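# Move the loaded tray to the other desk

## Task

Bring the tray to the other desk and put it down there with its three objects still on it. Each object is judged on its own and counts only if, at the end, it is on the tray, standing upright and not upside down. None count unless the tray lies flat and nearly all of it is on the other desk. The robot must not topple or finish leaning, or the task fails.

## Robot and tools

Robot: the LinearBot, a base that can drive in any direction, with a column about 1.7 m high. A carriage rides up and down the column (lift_m) and holds two six-joint arms, left and right, each ending in a five-finger hand. The arm bases sit about 0.57 m + lift_m above the floor, and parts of the carriage reach roughly 0.15 m lower. A hand point can be 0.78 m from its shoulder but only about 0.4 m below its arm base. The parked arm is joints 1 to 6 at 0, 0.05, 0.05, 1.45, 0, 0; parked, the robot is about 0.85 m wide and 0.65 m long. Cameras: carriage_camera (fixed, looking ahead and about 20 degrees down), left_wrist_camera and right_wrist_camera (on the little-finger side, aimed at that hand's point). Images are 896x504 pixels.

Frames: all positions are in metres. Base frame has its origin on the floor below the base centre, x ahead, y to the left, z up; the left_hand and right_hand readings give each hand point in it (hand point 0.045 m in front of the palm; its +z runs along straight fingers, +y out of the palm). The odometry frame is the base frame at scene start; base_odometry counts wheel turns only, heading in rad, left positive, -3.142 to 3.142.

move: one action, plus "cameras" (list of names, or ["all"], [] for none) and "blocking" (true or omitted waits until everything rests; false returns in about 0.5 s while motion continues). "base" holds exactly one key, each an offset from where the base last reported itself: translate_m (-2 to 2, forward positive), strafe_m (-2 to 2, left positive), rotate_rad (-6.3 to 6.3, counter-clockwise positive). "joints" is one flat object keyed by joint name, every value an absolute target: lift_m 0 to 1 m; for each side <side>_joint1_rad -2.617 to 3.054 (turn about vertical, 0 ahead, positive left), joint2 0 to 3.141 (shoulder: 0 upper arm back level, 1.57 up, 3.14 forward level), joint3 0 to 3.141 (elbow: 0 folded, 3.14 straight), joint4 -1.57 to 1.57 (wrist pitch, positive lifts fingertips), joint5 -1.57 to 1.57 (wrist yaw, positive turns fingertips right), joint6 -2.094 to 2.094 (roll about the finger direction, positive clockwise seen from the forearm). Hand keys per side, -1 to 1 with +1 open: little, ring, middle, index, thumb_bend (-1 fully bent), thumb_turn (-1 thumb opposite the fingers, +1 beside the palm). <side>_hand_force_limit (-1 to 1 maps to about 0 to 10 N, 15 N for thumb motors) is where a closing finger halts; <side>_hand_speed (-0.96 to 1; full speed from +0.48) sets finger speed. These two are settings and start nothing alone. At start force_limit is 0 and speed -0.8. "speeds" gives top speeds for this action: translate_m and strafe_m 0.02 to 0.5 m/s, rotate_rad 0.05 to 1.57 rad/s, lift_m 0.02 to 0.27 m/s (default 0.25). "min_time_s" (0.1 to 8 s) is the shortest duration of each arm motion; 2 or more keeps hands slower and straighter. An action lasts at most 15 s; a move is cut at 14 s with time_out. A call with no action just reports state and images.

wait: {"seconds": 0 to 10, "cameras"}; commands nothing, ends early once earlier moves rest. stop: brakes all running motions (the base coasts a bit first); braked parts read "stopped" and may keep pressing. zoom_image: {"camera", "region": [x0, y0, x1, y1]} in pixels of that camera's newest image, at most 504 by 504. show_instructions: shows the reference pages. finished_scene: ends the scene for good; the tray must stay in place without the robot.

Result lines: base_status and joint_status per commanded motion: moving, done (base: wheels turned as asked, slipping included), off_target (resting short, maybe still pushing), contact_stop or time_out (stops; target dropped, held where it rested), not_followed (a self-collision check withheld the arm's targets, shown as "joint command not followed"), limit_stop_at_motor_heat. An uncommanded stop, or a refused call, cancels your later move, wait and finished_scene calls in that reply. on_its_own lists what the robot did by itself ("held at" is a target). "earlier move" shows a non-blocking move's progress. <side>_hand_stopped_by gives six words for little, ring, middle, index, thumb_bend, thumb_turn: moving, target, force, stalled or fault. <side>_<motor>_load_n is fingertip force in N, positive when pushed open; a lost grip shows as loads dropping near 0. motor_effort is percent of maximum with the last action's peak in brackets, fairly inaccurate. Joint torques are listed in arm-joint order, offset and noisy. MOTOR HOT appears at 75 °C; at 100 °C an OVER-TEMPERATURE FAULT drops that arm for 30 to 60 s, after which resend targets. scene_time counts time used.

Practical notes: hand readings can sit above the true hand, and a level hand sags 7 to 25 cm under 1 kg. Finger motors move only when their target changes; to grip softly use hand_speed about -0.94. Arms have no contact stop and keep pushing. Lowering the lift onto something presses hard before it stops; lower slowly. Time spent thinking lets running moves continue and heats outstretched arms, so park or rest loaded arms when possible.

Avoid: dropping or tilting the tray (objects must stay upright), hitting desks or fixed things at default speeds, driving backward under a desk edge, the two arms pressing or hitting each other, fast swings of loaded stretched arms, driving away from something held fast, and anything that leans or tips the robot, especially with the carriage high and arms loaded. A short drive back the way you came often frees a stuck base. Occasionally a loose object may get a small push from outside.

Each tool is called after ">>>" by a JSON object that holds its "name" and its "arguments", one argument or row to a line.

Reference images:

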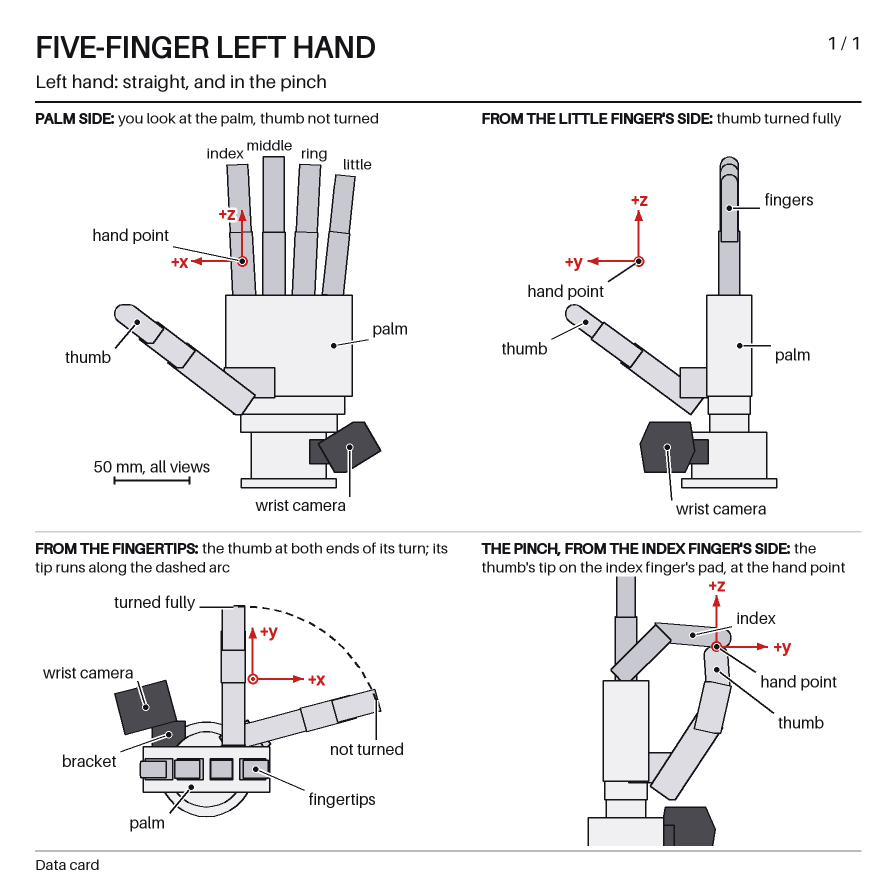

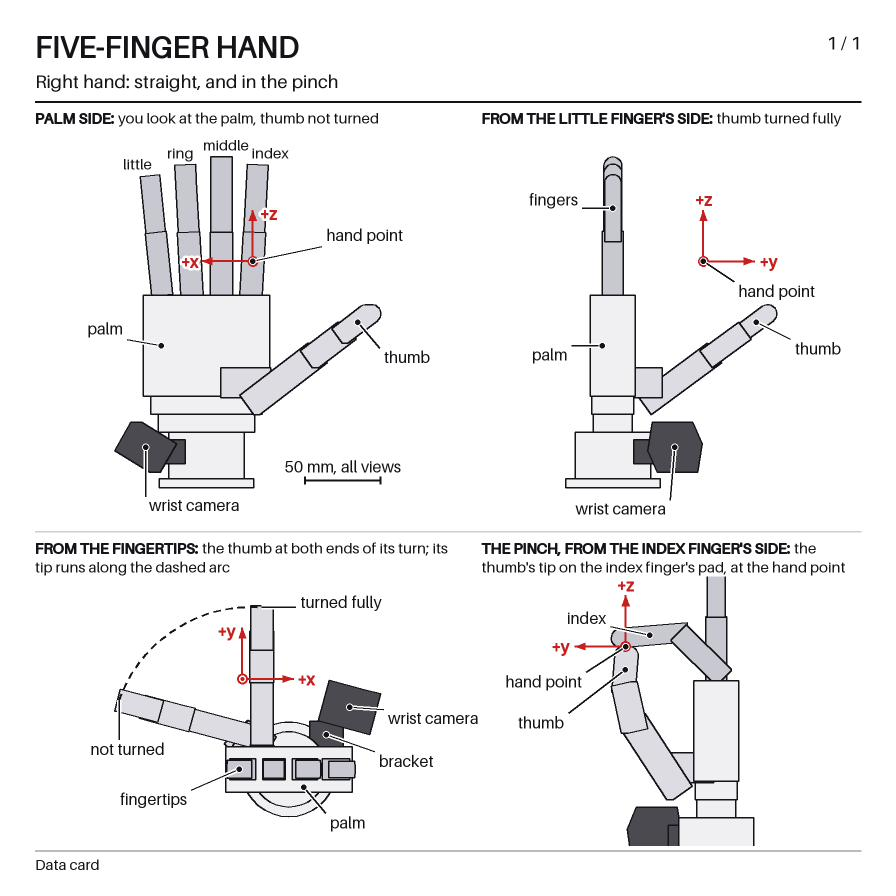

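## Session

>>> {"name": "move", "arguments": {

}}

Scene clock: 0.00 s.
Joint torques (N m): no reading
base_odometry: x=+0.000 y=+0.000 heading=+0.000
base_status: not commanded
joint_positions: lift_m=+0.300 left_joint1_rad=+0.013 left_joint2_rad=+0.071 left_joint3_rad=+0.038 left_joint4_rad=+1.431 left_joint5_rad=+0.047 left_joint6_rad=-0.045 right_joint1_rad=-0.011 right_joint2_rad=+0.055 right_joint3_rad=+0.046 right_joint4_rad=+1.450 right_joint5_rad=+0.026 right_joint6_rad=+0.004 left_hand_little=+1.000 left_hand_ring=+1.000 left_hand_middle=+1.000 left_hand_index=+1.000 left_hand_thumb_turn=+1.000 left_hand_thumb_bend=+1.000 left_hand_force_limit=+0.000 left_hand_speed=-0.800 right_hand_little=+1.000 right_hand_ring=+1.000 right_hand_middle=+1.000 right_hand_index=+1.000 right_hand_thumb_turn=+1.000 right_hand_thumb_bend=+1.000 right_hand_force_limit=+0.000 right_hand_speed=-0.800
joint_status: not commanded
left_hand_stopped_by: target,target,target,target,target,target
right_hand_stopped_by: target,target,target,target,target,target
left_little_load_n: 0.0
left_ring_load_n: 0.0
left_middle_load_n: 0.0
left_index_load_n: 0.0
left_thumb_bend_load_n: 0.0
left_thumb_turn_load_n: 0.0
right_little_load_n: 0.0
right_ring_load_n: 0.0
right_middle_load_n: -0.5
right_index_load_n: 0.0
right_thumb_bend_load_n: 0.0
right_thumb_turn_load_n: 0.0
motor_effort: lift_m=+34 drive_wheels=-2
left_hand: x=+0.3323 y=+0.2778 z=+1.3307 quat_wxyz=(+0.692, -0.046, +0.076, -0.717) (m; base frame)
right_hand: x=+0.3214 y=-0.2941 z=+1.3388 quat_wxyz=(+0.702, -0.036, +0.055, -0.709) (m; base frame)
pictures: carriage_camera, left_wrist_camera, right_wrist_camera

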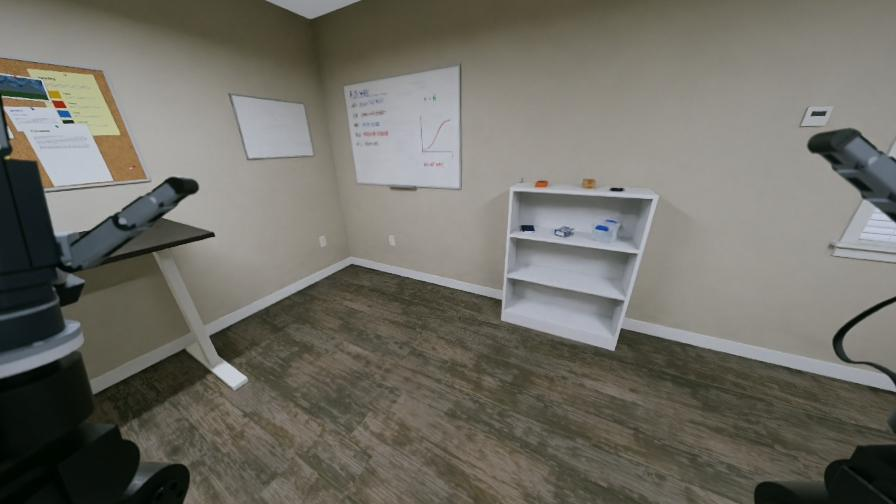

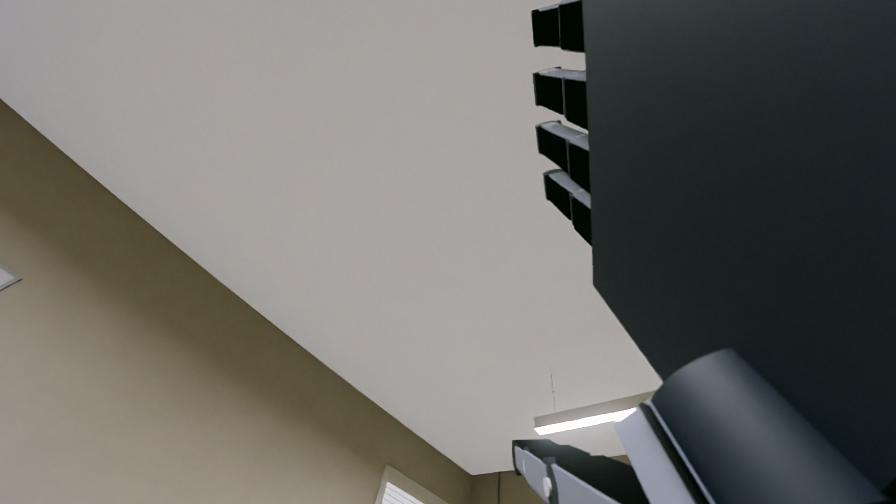

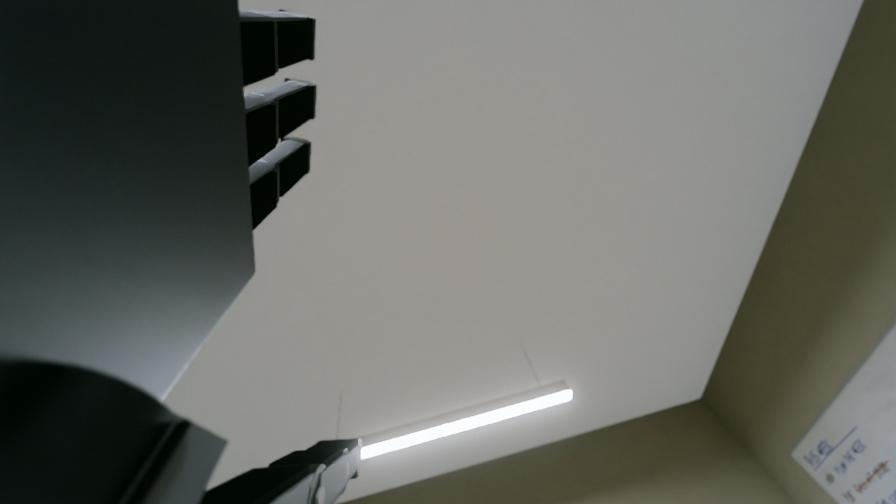

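>>> {"name": "move", "arguments": {
  "base": {"rotate_rad": 1.2},
  "cameras": ["carriage_camera"]
}}

>>> {"name": "move", "arguments": {
  "base": {"rotate_rad": 1.4},
  "cameras": ["carriage_camera"]
}}

>>> {"name": "move", "arguments": {
  "base": {"rotate_rad": 1.4},
  "cameras": ["carriage_camera"]
}}

Scene clock: 6.40 s.
Joint torques (N m): left_arm=[0.06 2.89 5.71 0.18 -0.12 -0.11] | right_arm=[0.47 3.6 5.09 0.02 -0.06 -0.01]
move: done
base_odometry: x=+0.000 y=+0.000 heading=+1.200
base_status: done
joint_positions: lift_m=+0.300 left_joint1_rad=+0.013 left_joint2_rad=+0.071 left_joint3_rad=+0.038 left_joint4_rad=+1.431 left_joint5_rad=+0.047 left_joint6_rad=-0.045 right_joint1_rad=-0.011 right_joint2_rad=+0.055 right_joint3_rad=+0.046 right_joint4_rad=+1.447 right_joint5_rad=+0.026 right_joint6_rad=+0.004 left_hand_little=+1.000 left_hand_ring=+1.000 left_hand_middle=+1.000 left_hand_index=+1.000 left_hand_thumb_turn=+1.000 left_hand_thumb_bend=+1.000 left_hand_force_limit=+0.000 left_hand_speed=-0.800 right_hand_little=+1.000 right_hand_ring=+1.000 right_hand_middle=+1.000 right_hand_index=+1.000 right_hand_thumb_turn=+1.000 right_hand_thumb_bend=+1.000 right_hand_force_limit=+0.000 right_hand_speed=-0.800
joint_status: not commanded
left_hand_stopped_by: target,target,target,target,target,target
right_hand_stopped_by: target,target,target,target,target,target
left_little_load_n: 0.0
left_ring_load_n: 0.0
left_middle_load_n: 0.0
left_index_load_n: 0.0
left_thumb_bend_load_n: 0.0
left_thumb_turn_load_n: 0.0
right_little_load_n: 0.0
right_ring_load_n: 0.0
right_middle_load_n: 0.0
right_index_load_n: 0.0
right_thumb_bend_load_n: 0.0
right_thumb_turn_load_n: 0.0
motor_effort: lift_m=+34(35) drive_wheels=+4(16)
left_hand: x=+0.3323 y=+0.2778 z=+1.3307 quat_wxyz=(+0.692, -0.046, +0.076, -0.717)
right_hand: x=+0.3220 y=-0.2941 z=+1.3385 quat_wxyz=(+0.702, -0.037, +0.056, -0.709)

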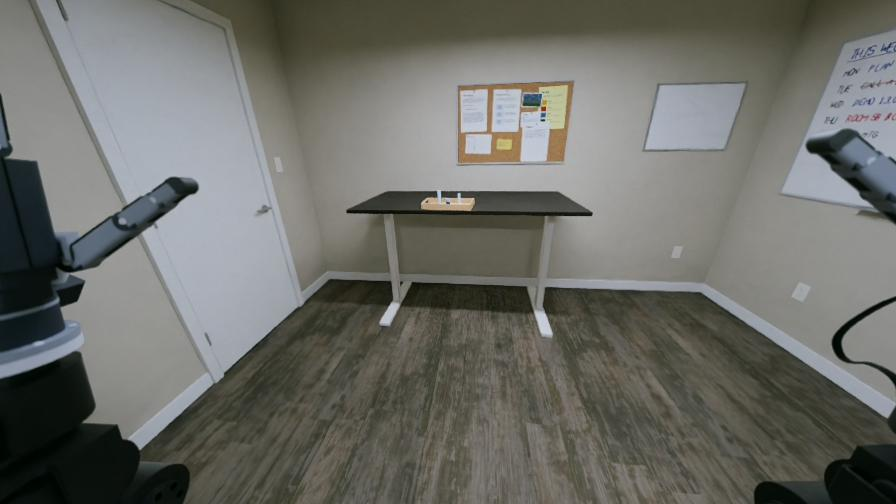

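Scene clock: 9.37 s.
Joint torques (N m): left_arm=[0.06 2.82 5.6 0.21 -0.14 -0.11] | right_arm=[0.49 3.55 5.12 0.05 -0.05 -0.02]
move: done
base_odometry: x=+0.000 y=+0.000 heading=+2.599
base_status: done
joint_positions: lift_m=+0.300 left_joint1_rad=+0.013 left_joint2_rad=+0.071 left_joint3_rad=+0.038 left_joint4_rad=+1.431 left_joint5_rad=+0.047 left_joint6_rad=-0.045 right_joint1_rad=-0.011 right_joint2_rad=+0.055 right_joint3_rad=+0.046 right_joint4_rad=+1.446 right_joint5_rad=+0.026 right_joint6_rad=+0.004 left_hand_little=+1.000 left_hand_ring=+1.000 left_hand_middle=+1.000 left_hand_index=+1.000 left_hand_thumb_turn=+1.000 left_hand_thumb_bend=+1.000 left_hand_force_limit=+0.000 left_hand_speed=-0.800 right_hand_little=+1.000 right_hand_ring=+1.000 right_hand_middle=+1.000 right_hand_index=+1.000 right_hand_thumb_turn=+1.000 right_hand_thumb_bend=+1.000 right_hand_force_limit=+0.000 right_hand_speed=-0.800
joint_status: not commanded
left_hand_stopped_by: target,target,target,target,target,target
right_hand_stopped_by: target,target,target,target,target,target
left_little_load_n: 0.0
left_ring_load_n: 0.0
left_middle_load_n: 0.0
left_index_load_n: 0.0
left_thumb_bend_load_n: 0.0
left_thumb_turn_load_n: 0.0
right_little_load_n: 0.0
right_ring_load_n: 0.0
right_middle_load_n: 0.0
right_index_load_n: 0.0
right_thumb_bend_load_n: 0.0
right_thumb_turn_load_n: 0.0
motor_effort: lift_m=+33(35) drive_wheels=+7(16)
left_hand: x=+0.3323 y=+0.2778 z=+1.3307 quat_wxyz=(+0.692, -0.046, +0.076, -0.717)
right_hand: x=+0.3223 y=-0.2941 z=+1.3384 quat_wxyz=(+0.702, -0.038, +0.057, -0.709)

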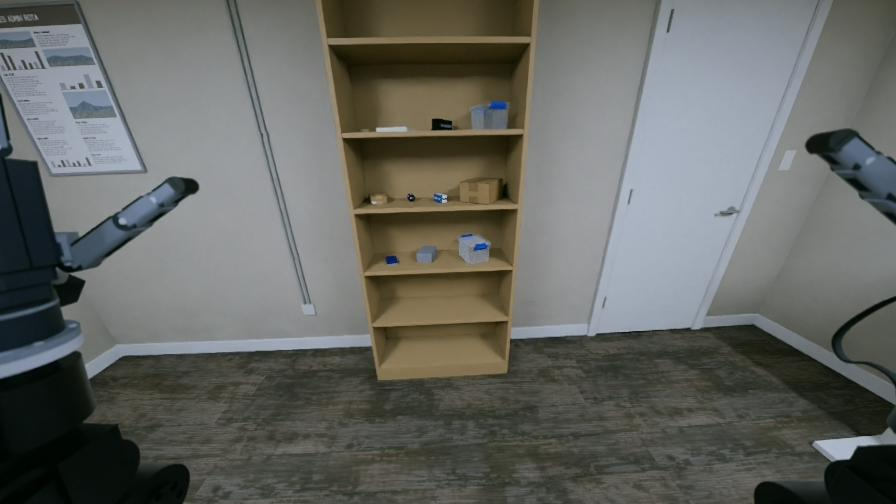

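Scene clock: 12.33 s.
Joint torques (N m): left_arm=[0.12 2.85 5.71 0.21 -0.19 -0.09] | right_arm=[0.5 3.56 5.05 0.05 -0.05 -0.02]
move: done
base_odometry: x=+0.000 y=+0.000 heading=-2.285
base_status: done
joint_positions: lift_m=+0.300 left_joint1_rad=+0.013 left_joint2_rad=+0.071 left_joint3_rad=+0.038 left_joint4_rad=+1.431 left_joint5_rad=+0.047 left_joint6_rad=-0.045 right_joint1_rad=-0.011 right_joint2_rad=+0.055 right_joint3_rad=+0.046 right_joint4_rad=+1.445 right_joint5_rad=+0.026 right_joint6_rad=+0.004 left_hand_little=+1.000 left_hand_ring=+1.000 left_hand_middle=+1.000 left_hand_index=+1.000 left_hand_thumb_turn=+1.000 left_hand_thumb_bend=+1.000 left_hand_force_limit=+0.000 left_hand_speed=-0.800 right_hand_little=+1.000 right_hand_ring=+1.000 right_hand_middle=+1.000 right_hand_index=+1.000 right_hand_thumb_turn=+1.000 right_hand_thumb_bend=+1.000 right_hand_force_limit=+0.000 right_hand_speed=-0.800
joint_status: not commanded
left_hand_stopped_by: target,target,target,target,target,target
right_hand_stopped_by: target,target,target,target,target,target
left_little_load_n: 0.0
left_ring_load_n: 0.0
left_middle_load_n: 0.0
left_index_load_n: 0.0
left_thumb_bend_load_n: 0.0
left_thumb_turn_load_n: 0.0
right_little_load_n: 0.0
right_ring_load_n: 0.0
right_middle_load_n: 0.0
right_index_load_n: 0.0
right_thumb_bend_load_n: 0.0
right_thumb_turn_load_n: 0.0
motor_effort: lift_m=+34(35) drive_wheels=+8(15)
left_hand: x=+0.3323 y=+0.2778 z=+1.3307 quat_wxyz=(+0.692, -0.046, +0.076, -0.717)
right_hand: x=+0.3225 y=-0.2941 z=+1.3383 quat_wxyz=(+0.702, -0.038, +0.057, -0.709)

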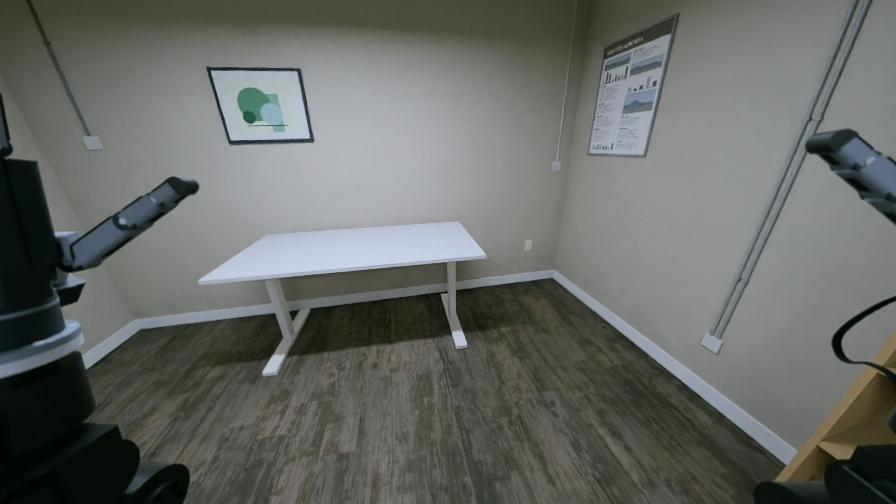

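>>> {"name": "move", "arguments": {
  "base": {"rotate_rad": -2.8},
  "cameras": ["carriage_camera"]
}}

>>> {"name": "zoom_image", "arguments": {
  "camera": "carriage_camera",
  "region": [380, 160, 520, 240]
}}

Scene clock: 21.20 s.
Joint torques (N m): left_arm=[0.18 2.81 5.64 0.19 -0.11 -0.09] | right_arm=[0.49 3.62 5.03 0.08 -0.06 -0.01]
move: done
base_odometry: x=+0.000 y=+0.000 heading=+1.199
base_status: done
joint_positions: lift_m=+0.300 left_joint1_rad=+0.013 left_joint2_rad=+0.071 left_joint3_rad=+0.038 left_joint4_rad=+1.431 left_joint5_rad=+0.047 left_joint6_rad=-0.045 right_joint1_rad=-0.011 right_joint2_rad=+0.055 right_joint3_rad=+0.046 right_joint4_rad=+1.443 right_joint5_rad=+0.027 right_joint6_rad=+0.004 left_hand_little=+1.000 left_hand_ring=+1.000 left_hand_middle=+1.000 left_hand_index=+1.000 left_hand_thumb_turn=+1.000 left_hand_thumb_bend=+1.000 left_hand_force_limit=+0.000 left_hand_speed=-0.800 right_hand_little=+1.000 right_hand_ring=+1.000 right_hand_middle=+1.000 right_hand_index=+1.000 right_hand_thumb_turn=+1.000 right_hand_thumb_bend=+1.000 right_hand_force_limit=+0.000 right_hand_speed=-0.800
joint_status: not commanded
left_hand_stopped_by: target,target,target,target,target,target
right_hand_stopped_by: target,target,target,target,target,target
left_little_load_n: 0.0
left_ring_load_n: 0.0
left_middle_load_n: 0.0
left_index_load_n: 0.0
left_thumb_bend_load_n: 0.0
left_thumb_turn_load_n: 0.0
right_little_load_n: 0.0
right_ring_load_n: 0.0
right_middle_load_n: 0.0
right_index_load_n: 0.0
right_thumb_bend_load_n: 0.0
right_thumb_turn_load_n: 0.0
motor_effort: lift_m=+34(35) drive_wheels=+7(18)
left_hand: x=+0.3324 y=+0.2778 z=+1.3306 quat_wxyz=(+0.692, -0.047, +0.076, -0.717)
right_hand: x=+0.3229 y=-0.2942 z=+1.3382 quat_wxyz=(+0.702, -0.038, +0.058, -0.709)

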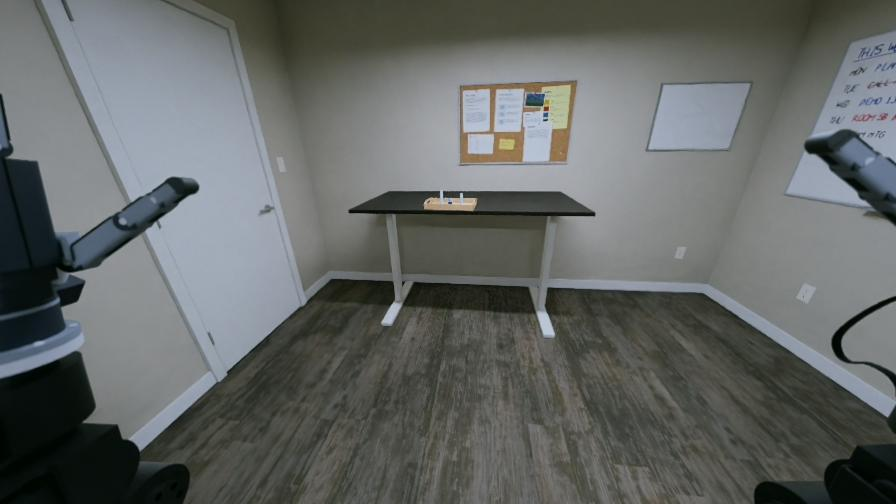

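Scaled by 3.600 from the camera's image (finer frame: 1280x720).

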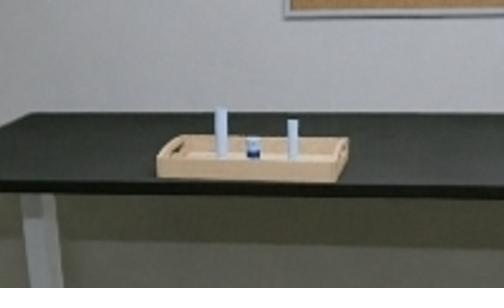

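>>> {"name": "move", "arguments": {
  "base": {"translate_m": 0.9},
  "joints": {"lift_m": 0.5},
  "cameras": ["carriage_camera"]
}}

>>> {"name": "zoom_image", "arguments": {
  "camera": "carriage_camera",
  "region": [340, 180, 560, 340]
}}

Scene clock: 31.00 s.
Joint torques (N m): left_arm=[0.16 2.86 5.71 0.18 -0.2 -0.1] | right_arm=[0.47 3.55 5.09 0.02 -0.05 -0.03]
move: done
base_odometry: x=+0.328 y=+0.838 heading=+1.198
base_status: done
joint_positions: lift_m=+0.500 left_joint1_rad=+0.013 left_joint2_rad=+0.071 left_joint3_rad=+0.038 left_joint4_rad=+1.430 left_joint5_rad=+0.047 left_joint6_rad=-0.045 right_joint1_rad=-0.011 right_joint2_rad=+0.055 right_joint3_rad=+0.046 right_joint4_rad=+1.446 right_joint5_rad=+0.027 right_joint6_rad=+0.004 left_hand_little=+1.000 left_hand_ring=+1.000 left_hand_middle=+1.000 left_hand_index=+1.000 left_hand_thumb_turn=+1.000 left_hand_thumb_bend=+1.000 left_hand_force_limit=+0.000 left_hand_speed=-0.800 right_hand_little=+1.000 right_hand_ring=+1.000 right_hand_middle=+1.000 right_hand_index=+1.000 right_hand_thumb_turn=+1.000 right_hand_thumb_bend=+1.000 right_hand_force_limit=+0.000 right_hand_speed=-0.800
joint_status: all done
left_hand_stopped_by: target,target,target,target,target,target
right_hand_stopped_by: target,target,target,target,target,target
left_little_load_n: 0.0
left_ring_load_n: 0.0
left_middle_load_n: 0.0
left_index_load_n: 0.0
left_thumb_bend_load_n: 0.0
left_thumb_turn_load_n: 0.0
right_little_load_n: 0.0
right_ring_load_n: 0.0
right_middle_load_n: 0.0
right_index_load_n: 0.0
right_thumb_bend_load_n: 0.0
right_thumb_turn_load_n: 0.0
motor_effort: lift_m=+33(40) drive_wheels=-6(23)
left_hand: x=+0.3325 y=+0.2778 z=+1.5307 quat_wxyz=(+0.692, -0.047, +0.076, -0.717)
right_hand: x=+0.3223 y=-0.2942 z=+1.5385 quat_wxyz=(+0.702, -0.037, +0.057, -0.709)

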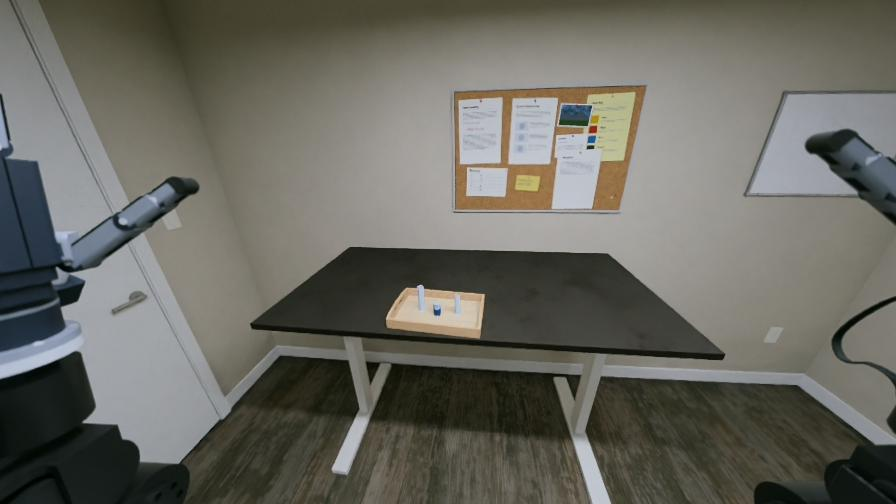

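Scaled by 2.291 from the camera's image (finer frame: 1280x720).

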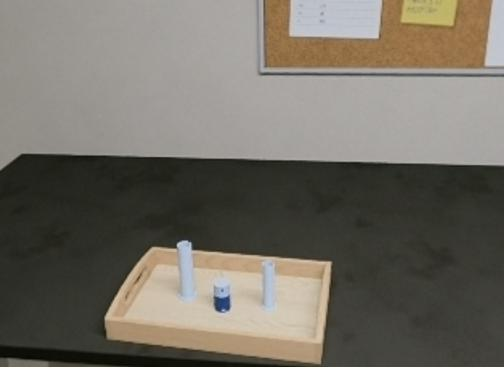

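>>> {"name": "move", "arguments": {
  "base": {"rotate_rad": -0.097},
  "cameras": ["carriage_camera"]
}}

Scene clock: 66.30 s.
Joint torques (N m): left_arm=[0.24 2.92 5.55 0.15 -0.15 -0.07] | right_arm=[0.5 3.58 5.05 0.04 -0.06 -0.02]
move: done
base_odometry: x=+0.328 y=+0.838 heading=+1.102
base_status: done
joint_positions: lift_m=+0.500 left_joint1_rad=+0.013 left_joint2_rad=+0.071 left_joint3_rad=+0.038 left_joint4_rad=+1.431 left_joint5_rad=+0.047 left_joint6_rad=-0.045 right_joint1_rad=-0.011 right_joint2_rad=+0.055 right_joint3_rad=+0.046 right_joint4_rad=+1.446 right_joint5_rad=+0.027 right_joint6_rad=+0.004 left_hand_little=+1.000 left_hand_ring=+1.000 left_hand_middle=+1.000 left_hand_index=+1.000 left_hand_thumb_turn=+1.000 left_hand_thumb_bend=+1.000 left_hand_force_limit=+0.000 left_hand_speed=-0.800 right_hand_little=+1.000 right_hand_ring=+1.000 right_hand_middle=+1.000 right_hand_index=+1.000 right_hand_thumb_turn=+1.000 right_hand_thumb_bend=+1.000 right_hand_force_limit=+0.000 right_hand_speed=-0.800
joint_status: not commanded
left_hand_stopped_by: target,target,target,target,target,target
right_hand_stopped_by: target,target,target,target,target,target
left_little_load_n: 0.0
left_ring_load_n: 0.0
left_middle_load_n: 0.0
left_index_load_n: 0.0
left_thumb_bend_load_n: 0.0
left_thumb_turn_load_n: 0.0
right_little_load_n: 0.0
right_ring_load_n: 0.0
right_middle_load_n: 0.0
right_index_load_n: 0.0
right_thumb_bend_load_n: 0.0
right_thumb_turn_load_n: 0.0
motor_effort: lift_m=+32(34) drive_wheels=-2(11)
left_hand: x=+0.3324 y=+0.2778 z=+1.5307 quat_wxyz=(+0.692, -0.047, +0.076, -0.717)
right_hand: x=+0.3221 y=-0.2942 z=+1.5386 quat_wxyz=(+0.702, -0.037, +0.057, -0.709)

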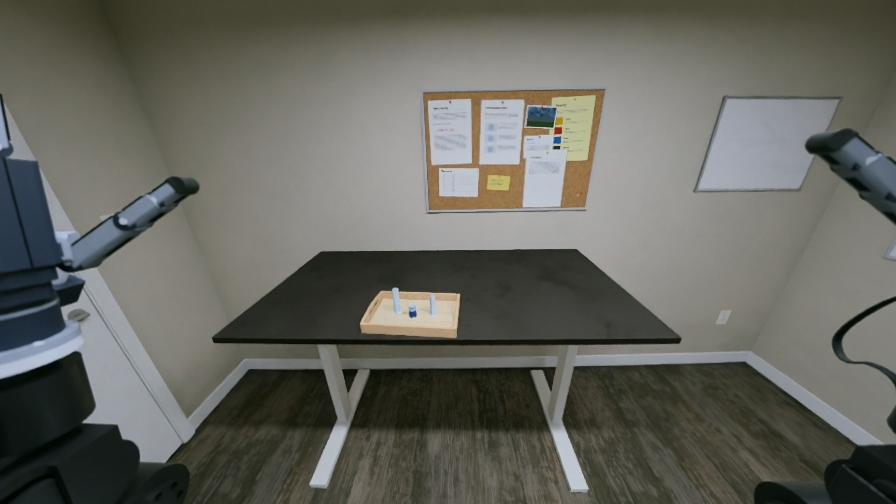

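>>> {"name": "move", "arguments": {
  "base": {"strafe_m": 0.11},
  "joints": {"lift_m": 0.7, "left_joint1_rad": 0, "left_joint2_rad": 1.4, "left_joint3_rad": 1.0, "left_joint4_rad": 0.4, "left_joint5_rad": 0, "left_joint6_rad": 0, "right_joint1_rad": 0, "right_joint2_rad": 1.4, "right_joint3_rad": 1.0, "right_joint4_rad": 0.4, "right_joint5_rad": 0, "right_joint6_rad": 0},
  "min_time_s": 3,
  "cameras": ["carriage_camera"]
}}

Scene clock: 90.43 s.
Joint torques (N m): left_arm=[-0.77 -4.23 9.88 1.98 -0.25 0.03] | right_arm=[0.88 -5.87 9.84 2.41 -0.13 -0.06]
move: done
base_odometry: x=+0.230 y=+0.888 heading=+1.101
base_status: done
joint_positions: lift_m=+0.700 left_joint1_rad=+0.011 left_joint2_rad=+1.383 left_joint3_rad=+0.970 left_joint4_rad=+0.424 left_joint5_rad=+0.013 left_joint6_rad=-0.012 right_joint1_rad=-0.006 right_joint2_rad=+1.394 right_joint3_rad=+0.968 right_joint4_rad=+0.402 right_joint5_rad=+0.009 right_joint6_rad=+0.004 left_hand_little=+1.000 left_hand_ring=+1.000 left_hand_middle=+1.000 left_hand_index=+1.000 left_hand_thumb_turn=+1.000 left_hand_thumb_bend=+1.000 left_hand_force_limit=+0.000 left_hand_speed=-0.800 right_hand_little=+1.000 right_hand_ring=+1.000 right_hand_middle=+1.000 right_hand_index=+1.000 right_hand_thumb_turn=+1.000 right_hand_thumb_bend=+1.000 right_hand_force_limit=+0.000 right_hand_speed=-0.800
joint_status: all done
left_hand_stopped_by: target,target,target,target,target,target
right_hand_stopped_by: target,target,target,target,target,target
left_little_load_n: 0.0
left_ring_load_n: 0.0
left_middle_load_n: 0.0
left_index_load_n: 0.0
left_thumb_bend_load_n: 0.0
left_thumb_turn_load_n: -0.5
right_little_load_n: 0.0
right_ring_load_n: 0.0
right_middle_load_n: 0.0
right_index_load_n: 0.0
right_thumb_bend_load_n: 0.0
right_thumb_turn_load_n: 0.0
motor_effort: lift_m=+33(40) drive_wheels=+1(13)
left_hand: x=+0.7128 y=+0.2902 z=+1.5666 quat_wxyz=(+0.499, -0.500, +0.495, -0.506)
right_hand: x=+0.7133 y=-0.2923 z=+1.5541 quat_wxyz=(+0.491, -0.502, +0.511, -0.496)

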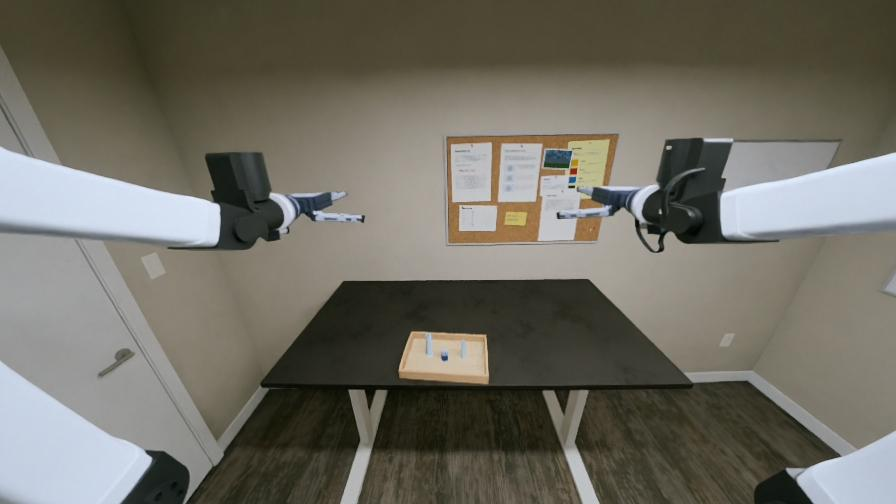

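>>> {"name": "move", "arguments": {
  "joints": {"left_joint1_rad": 0.3, "left_joint2_rad": 1.9, "left_joint3_rad": 1.2, "left_joint4_rad": 0.7, "left_joint5_rad": 1.5, "left_joint6_rad": 0, "right_joint1_rad": -0.3, "right_joint2_rad": 1.9, "right_joint3_rad": 1.4, "right_joint4_rad": 0.5, "right_joint5_rad": -1.2, "right_joint6_rad": 0},
  "min_time_s": 3,
  "cameras": ["carriage_camera"]
}}

>>> {"name": "zoom_image", "arguments": {
  "camera": "carriage_camera",
  "region": [370, 300, 530, 400]
}}

Scene clock: 106.80 s.
Joint torques (N m): left_arm=[0.77 -6.72 8.32 1.51 0.09 0] | right_arm=[0.14 -9.61 9.05 1.99 -0.15 -0.06]
move: done
base_odometry: x=+0.230 y=+0.888 heading=+1.101
base_status: not commanded
joint_positions: lift_m=+0.700 left_joint1_rad=+0.292 left_joint2_rad=+1.876 left_joint3_rad=+1.175 left_joint4_rad=+0.684 left_joint5_rad=+1.486 left_joint6_rad=-0.011 right_joint1_rad=-0.295 right_joint2_rad=+1.892 right_joint3_rad=+1.369 right_joint4_rad=+0.486 right_joint5_rad=-1.190 right_joint6_rad=+0.004 left_hand_little=+1.000 left_hand_ring=+1.000 left_hand_middle=+1.000 left_hand_index=+1.000 left_hand_thumb_turn=+1.000 left_hand_thumb_bend=+1.000 left_hand_force_limit=+0.000 left_hand_speed=-0.800 right_hand_little=+1.000 right_hand_ring=+1.000 right_hand_middle=+1.000 right_hand_index=+1.000 right_hand_thumb_turn=+1.000 right_hand_thumb_bend=+1.000 right_hand_force_limit=+0.000 right_hand_speed=-0.800
joint_status: all done
left_hand_stopped_by: target,target,target,target,target,target
right_hand_stopped_by: target,target,target,target,target,target
left_little_load_n: 0.0
left_ring_load_n: 0.0
left_middle_load_n: 0.0
left_index_load_n: 0.0
left_thumb_bend_load_n: 0.0
left_thumb_turn_load_n: 0.0
right_little_load_n: 0.0
right_ring_load_n: 0.0
right_middle_load_n: 0.0
right_index_load_n: 0.0
right_thumb_bend_load_n: 0.0
right_thumb_turn_load_n: 0.0
motor_effort: lift_m=+34(34) drive_wheels=+1(5)
left_hand: x=+0.6482 y=+0.2412 z=+1.4862 quat_wxyz=(+0.122, -0.143, +0.693, -0.696)
right_hand: x=+0.7212 y=-0.2693 z=+1.5234 quat_wxyz=(+0.667, -0.667, +0.249, -0.220)

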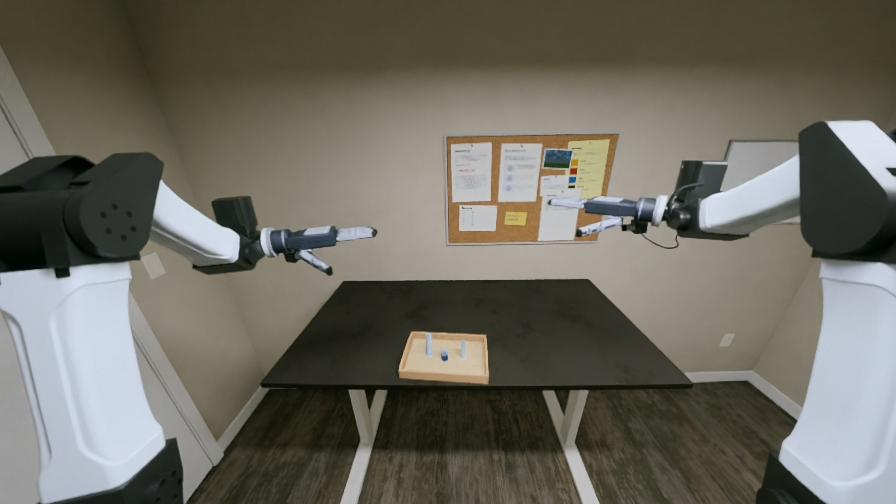

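Scaled by 3.150 from the camera's image (finer frame: 1280x720).

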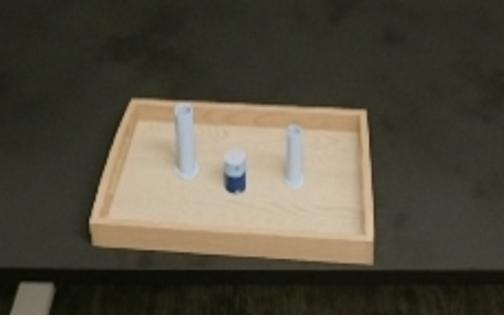

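>>> {"name": "move", "arguments": {
  "base": {"rotate_rad": -0.09},
  "joints": {"left_hand_thumb_turn": -1, "right_hand_thumb_turn": -1, "left_hand_little": 0.4, "left_hand_ring": 0.4, "left_hand_middle": 0.4, "left_hand_index": 0.4, "right_hand_little": 0.4, "right_hand_ring": 0.4, "right_hand_middle": 0.4, "right_hand_index": 0.4, "left_joint1_rad": 0.1, "left_joint2_rad": 2.433, "left_joint3_rad": 1.393, "left_joint4_rad": 1.04, "left_joint5_rad": 1.57, "right_joint1_rad": -0.1, "right_joint2_rad": 2.433, "right_joint3_rad": 1.393, "right_joint4_rad": 1.04, "right_joint5_rad": -1.57},
  "min_time_s": 3
}}

>>> {"name": "move", "arguments": {
  "base": {"strafe_m": 0.071},
  "cameras": ["all"]
}}

Scene clock: 195.93 s.
Joint torques (N m): left_arm=[-0.59 -8.83 6.78 1.52 0.07 0.04] | right_arm=[0.88 -11.88 6.89 1.63 -0.15 -0.06]
move: done
base_odometry: x=+0.230 y=+0.888 heading=+1.012
base_status: done
joint_positions: lift_m=+0.700 left_joint1_rad=+0.108 left_joint2_rad=+2.405 left_joint3_rad=+1.371 left_joint4_rad=+1.024 left_joint5_rad=+1.549 left_joint6_rad=-0.011 right_joint1_rad=-0.105 right_joint2_rad=+2.425 right_joint3_rad=+1.369 right_joint4_rad=+1.027 right_joint5_rad=-1.561 right_joint6_rad=+0.004 left_hand_little=+0.400 left_hand_ring=+0.400 left_hand_middle=+0.400 left_hand_index=+0.400 left_hand_thumb_turn=-1.000 left_hand_thumb_bend=+1.000 left_hand_force_limit=+0.000 left_hand_speed=-0.800 right_hand_little=+0.400 right_hand_ring=+0.400 right_hand_middle=+0.400 right_hand_index=+0.400 right_hand_thumb_turn=-1.000 right_hand_thumb_bend=+1.000 right_hand_force_limit=+0.000 right_hand_speed=-0.800
joint_status: all done
joint sent to its limit — left_joint5_rad, upper limit.
left_hand_stopped_by: target,target,target,target,target,target
right_hand_stopped_by: target,target,target,target,target,target
left_little_load_n: 0.0
left_ring_load_n: 0.0
left_middle_load_n: 0.0
left_index_load_n: 0.0
left_thumb_bend_load_n: 0.0
left_thumb_turn_load_n: 0.0
right_little_load_n: 0.0
right_ring_load_n: 0.0
right_middle_load_n: 0.0
right_index_load_n: 0.0
right_thumb_bend_load_n: 0.0
right_thumb_turn_load_n: 0.0
motor_effort: lift_m=+34(35) drive_wheels=+1(12)
left_hand: x=+0.6819 y=+0.1728 z=+1.3450 quat_wxyz=(+0.039, -0.053, +0.705, -0.706)
right_hand: x=+0.6777 y=-0.1710 z=+1.3362 quat_wxyz=(+0.706, -0.705, +0.052, -0.029)
pictures: none

Scene clock: 197.30 s.
Joint torques (N m): left_arm=[-0.4 -8.92 6.79 1.44 0.08 0.09] | right_arm=[0.34 -12.07 6.76 1.58 -0.12 -0.08]
move: done
base_odometry: x=+0.170 y=+0.926 heading=+1.011
base_status: done
joint_positions: lift_m=+0.700 left_joint1_rad=+0.105 left_joint2_rad=+2.405 left_joint3_rad=+1.373 left_joint4_rad=+1.028 left_joint5_rad=+1.552 left_joint6_rad=-0.011 right_joint1_rad=-0.097 right_joint2_rad=+2.425 right_joint3_rad=+1.371 right_joint4_rad=+1.031 right_joint5_rad=-1.564 right_joint6_rad=+0.004 left_hand_little=+0.400 left_hand_ring=+0.400 left_hand_middle=+0.400 left_hand_index=+0.400 left_hand_thumb_turn=-1.000 left_hand_thumb_bend=+1.000 left_hand_force_limit=+0.000 left_hand_speed=-0.800 right_hand_little=+0.400 right_hand_ring=+0.400 right_hand_middle=+0.400 right_hand_index=+0.400 right_hand_thumb_turn=-1.000 right_hand_thumb_bend=+1.000 right_hand_force_limit=+0.000 right_hand_speed=-0.800
joint_status: not commanded
left_hand_stopped_by: target,target,target,target,target,target
right_hand_stopped_by: target,target,target,target,target,target
left_little_load_n: 0.0
left_ring_load_n: 0.0
left_middle_load_n: 0.0
left_index_load_n: 0.0
left_thumb_bend_load_n: 0.0
left_thumb_turn_load_n: 0.0
right_little_load_n: 0.0
right_ring_load_n: -0.5
right_middle_load_n: 0.0
right_index_load_n: 0.0
right_thumb_bend_load_n: 0.0
right_thumb_turn_load_n: 0.0
motor_effort: lift_m=+33(34) drive_wheels=-8(17)
left_hand: x=+0.6813 y=+0.1714 z=+1.3454 quat_wxyz=(+0.038, -0.049, +0.705, -0.706)
right_hand: x=+0.6767 y=-0.1678 z=+1.3364 quat_wxyz=(+0.707, -0.706, +0.047, -0.027)
pictures: carriage_camera, left_wrist_camera, right_wrist_camera

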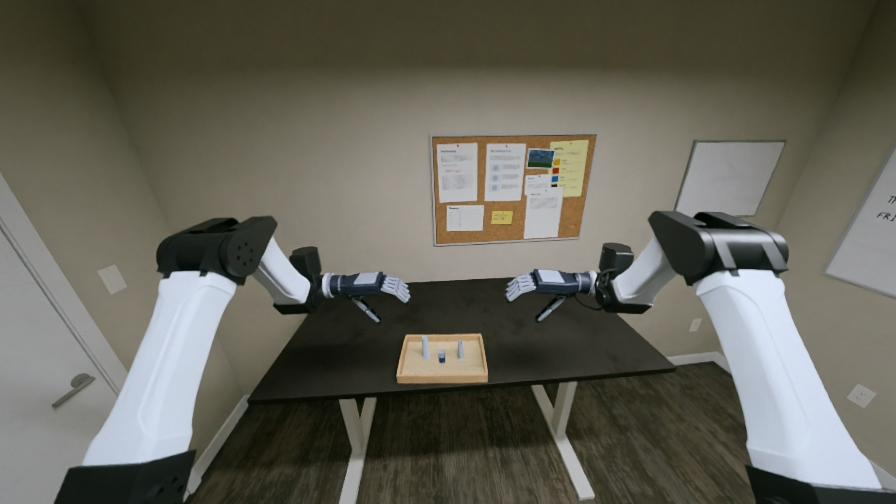

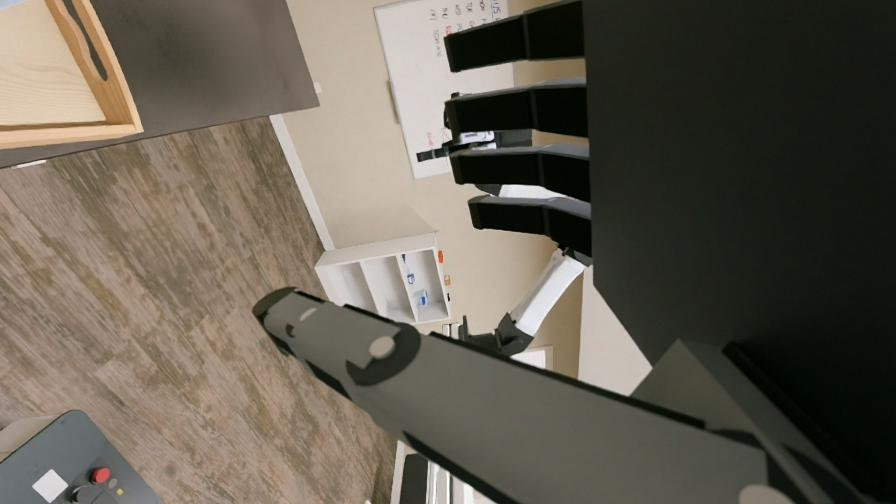

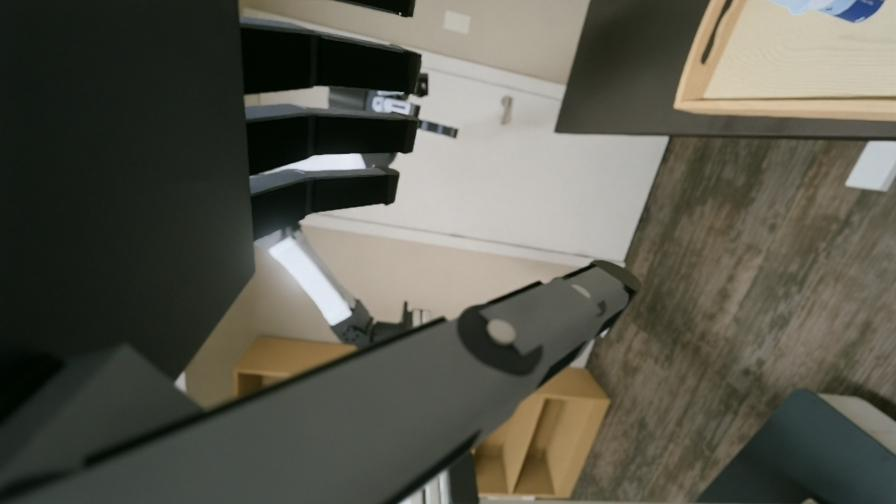

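>>> {"name": "zoom_image", "arguments": {
  "camera": "left_wrist_camera",
  "region": [0, 0, 200, 160]
}}

>>> {"name": "zoom_image", "arguments": {
  "camera": "right_wrist_camera",
  "region": [650, 0, 896, 160]
}}

>>> {"name": "zoom_image", "arguments": {
  "camera": "carriage_camera",
  "region": [380, 310, 510, 400]
}}

Scaled by 2.520 from the camera's image (finer frame: 1280x720).

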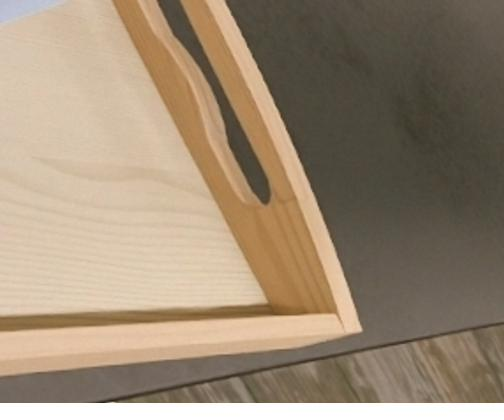

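Scaled by 2.049 from the camera's image (finer frame: 1280x720).

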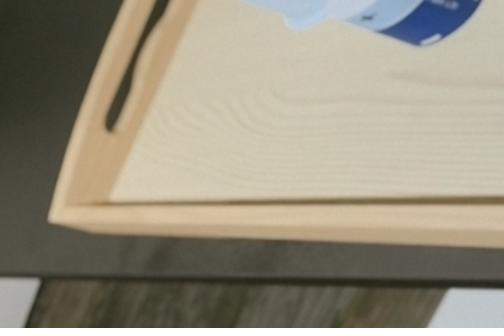

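Scaled by 3.877 from the camera's image (finer frame: 1280x720).

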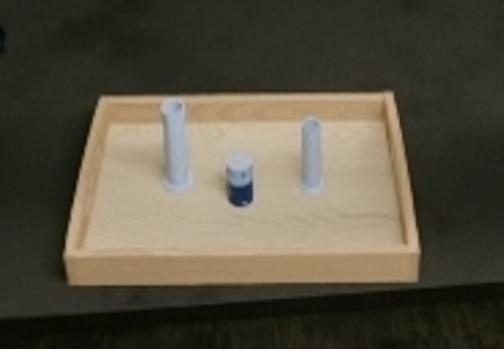

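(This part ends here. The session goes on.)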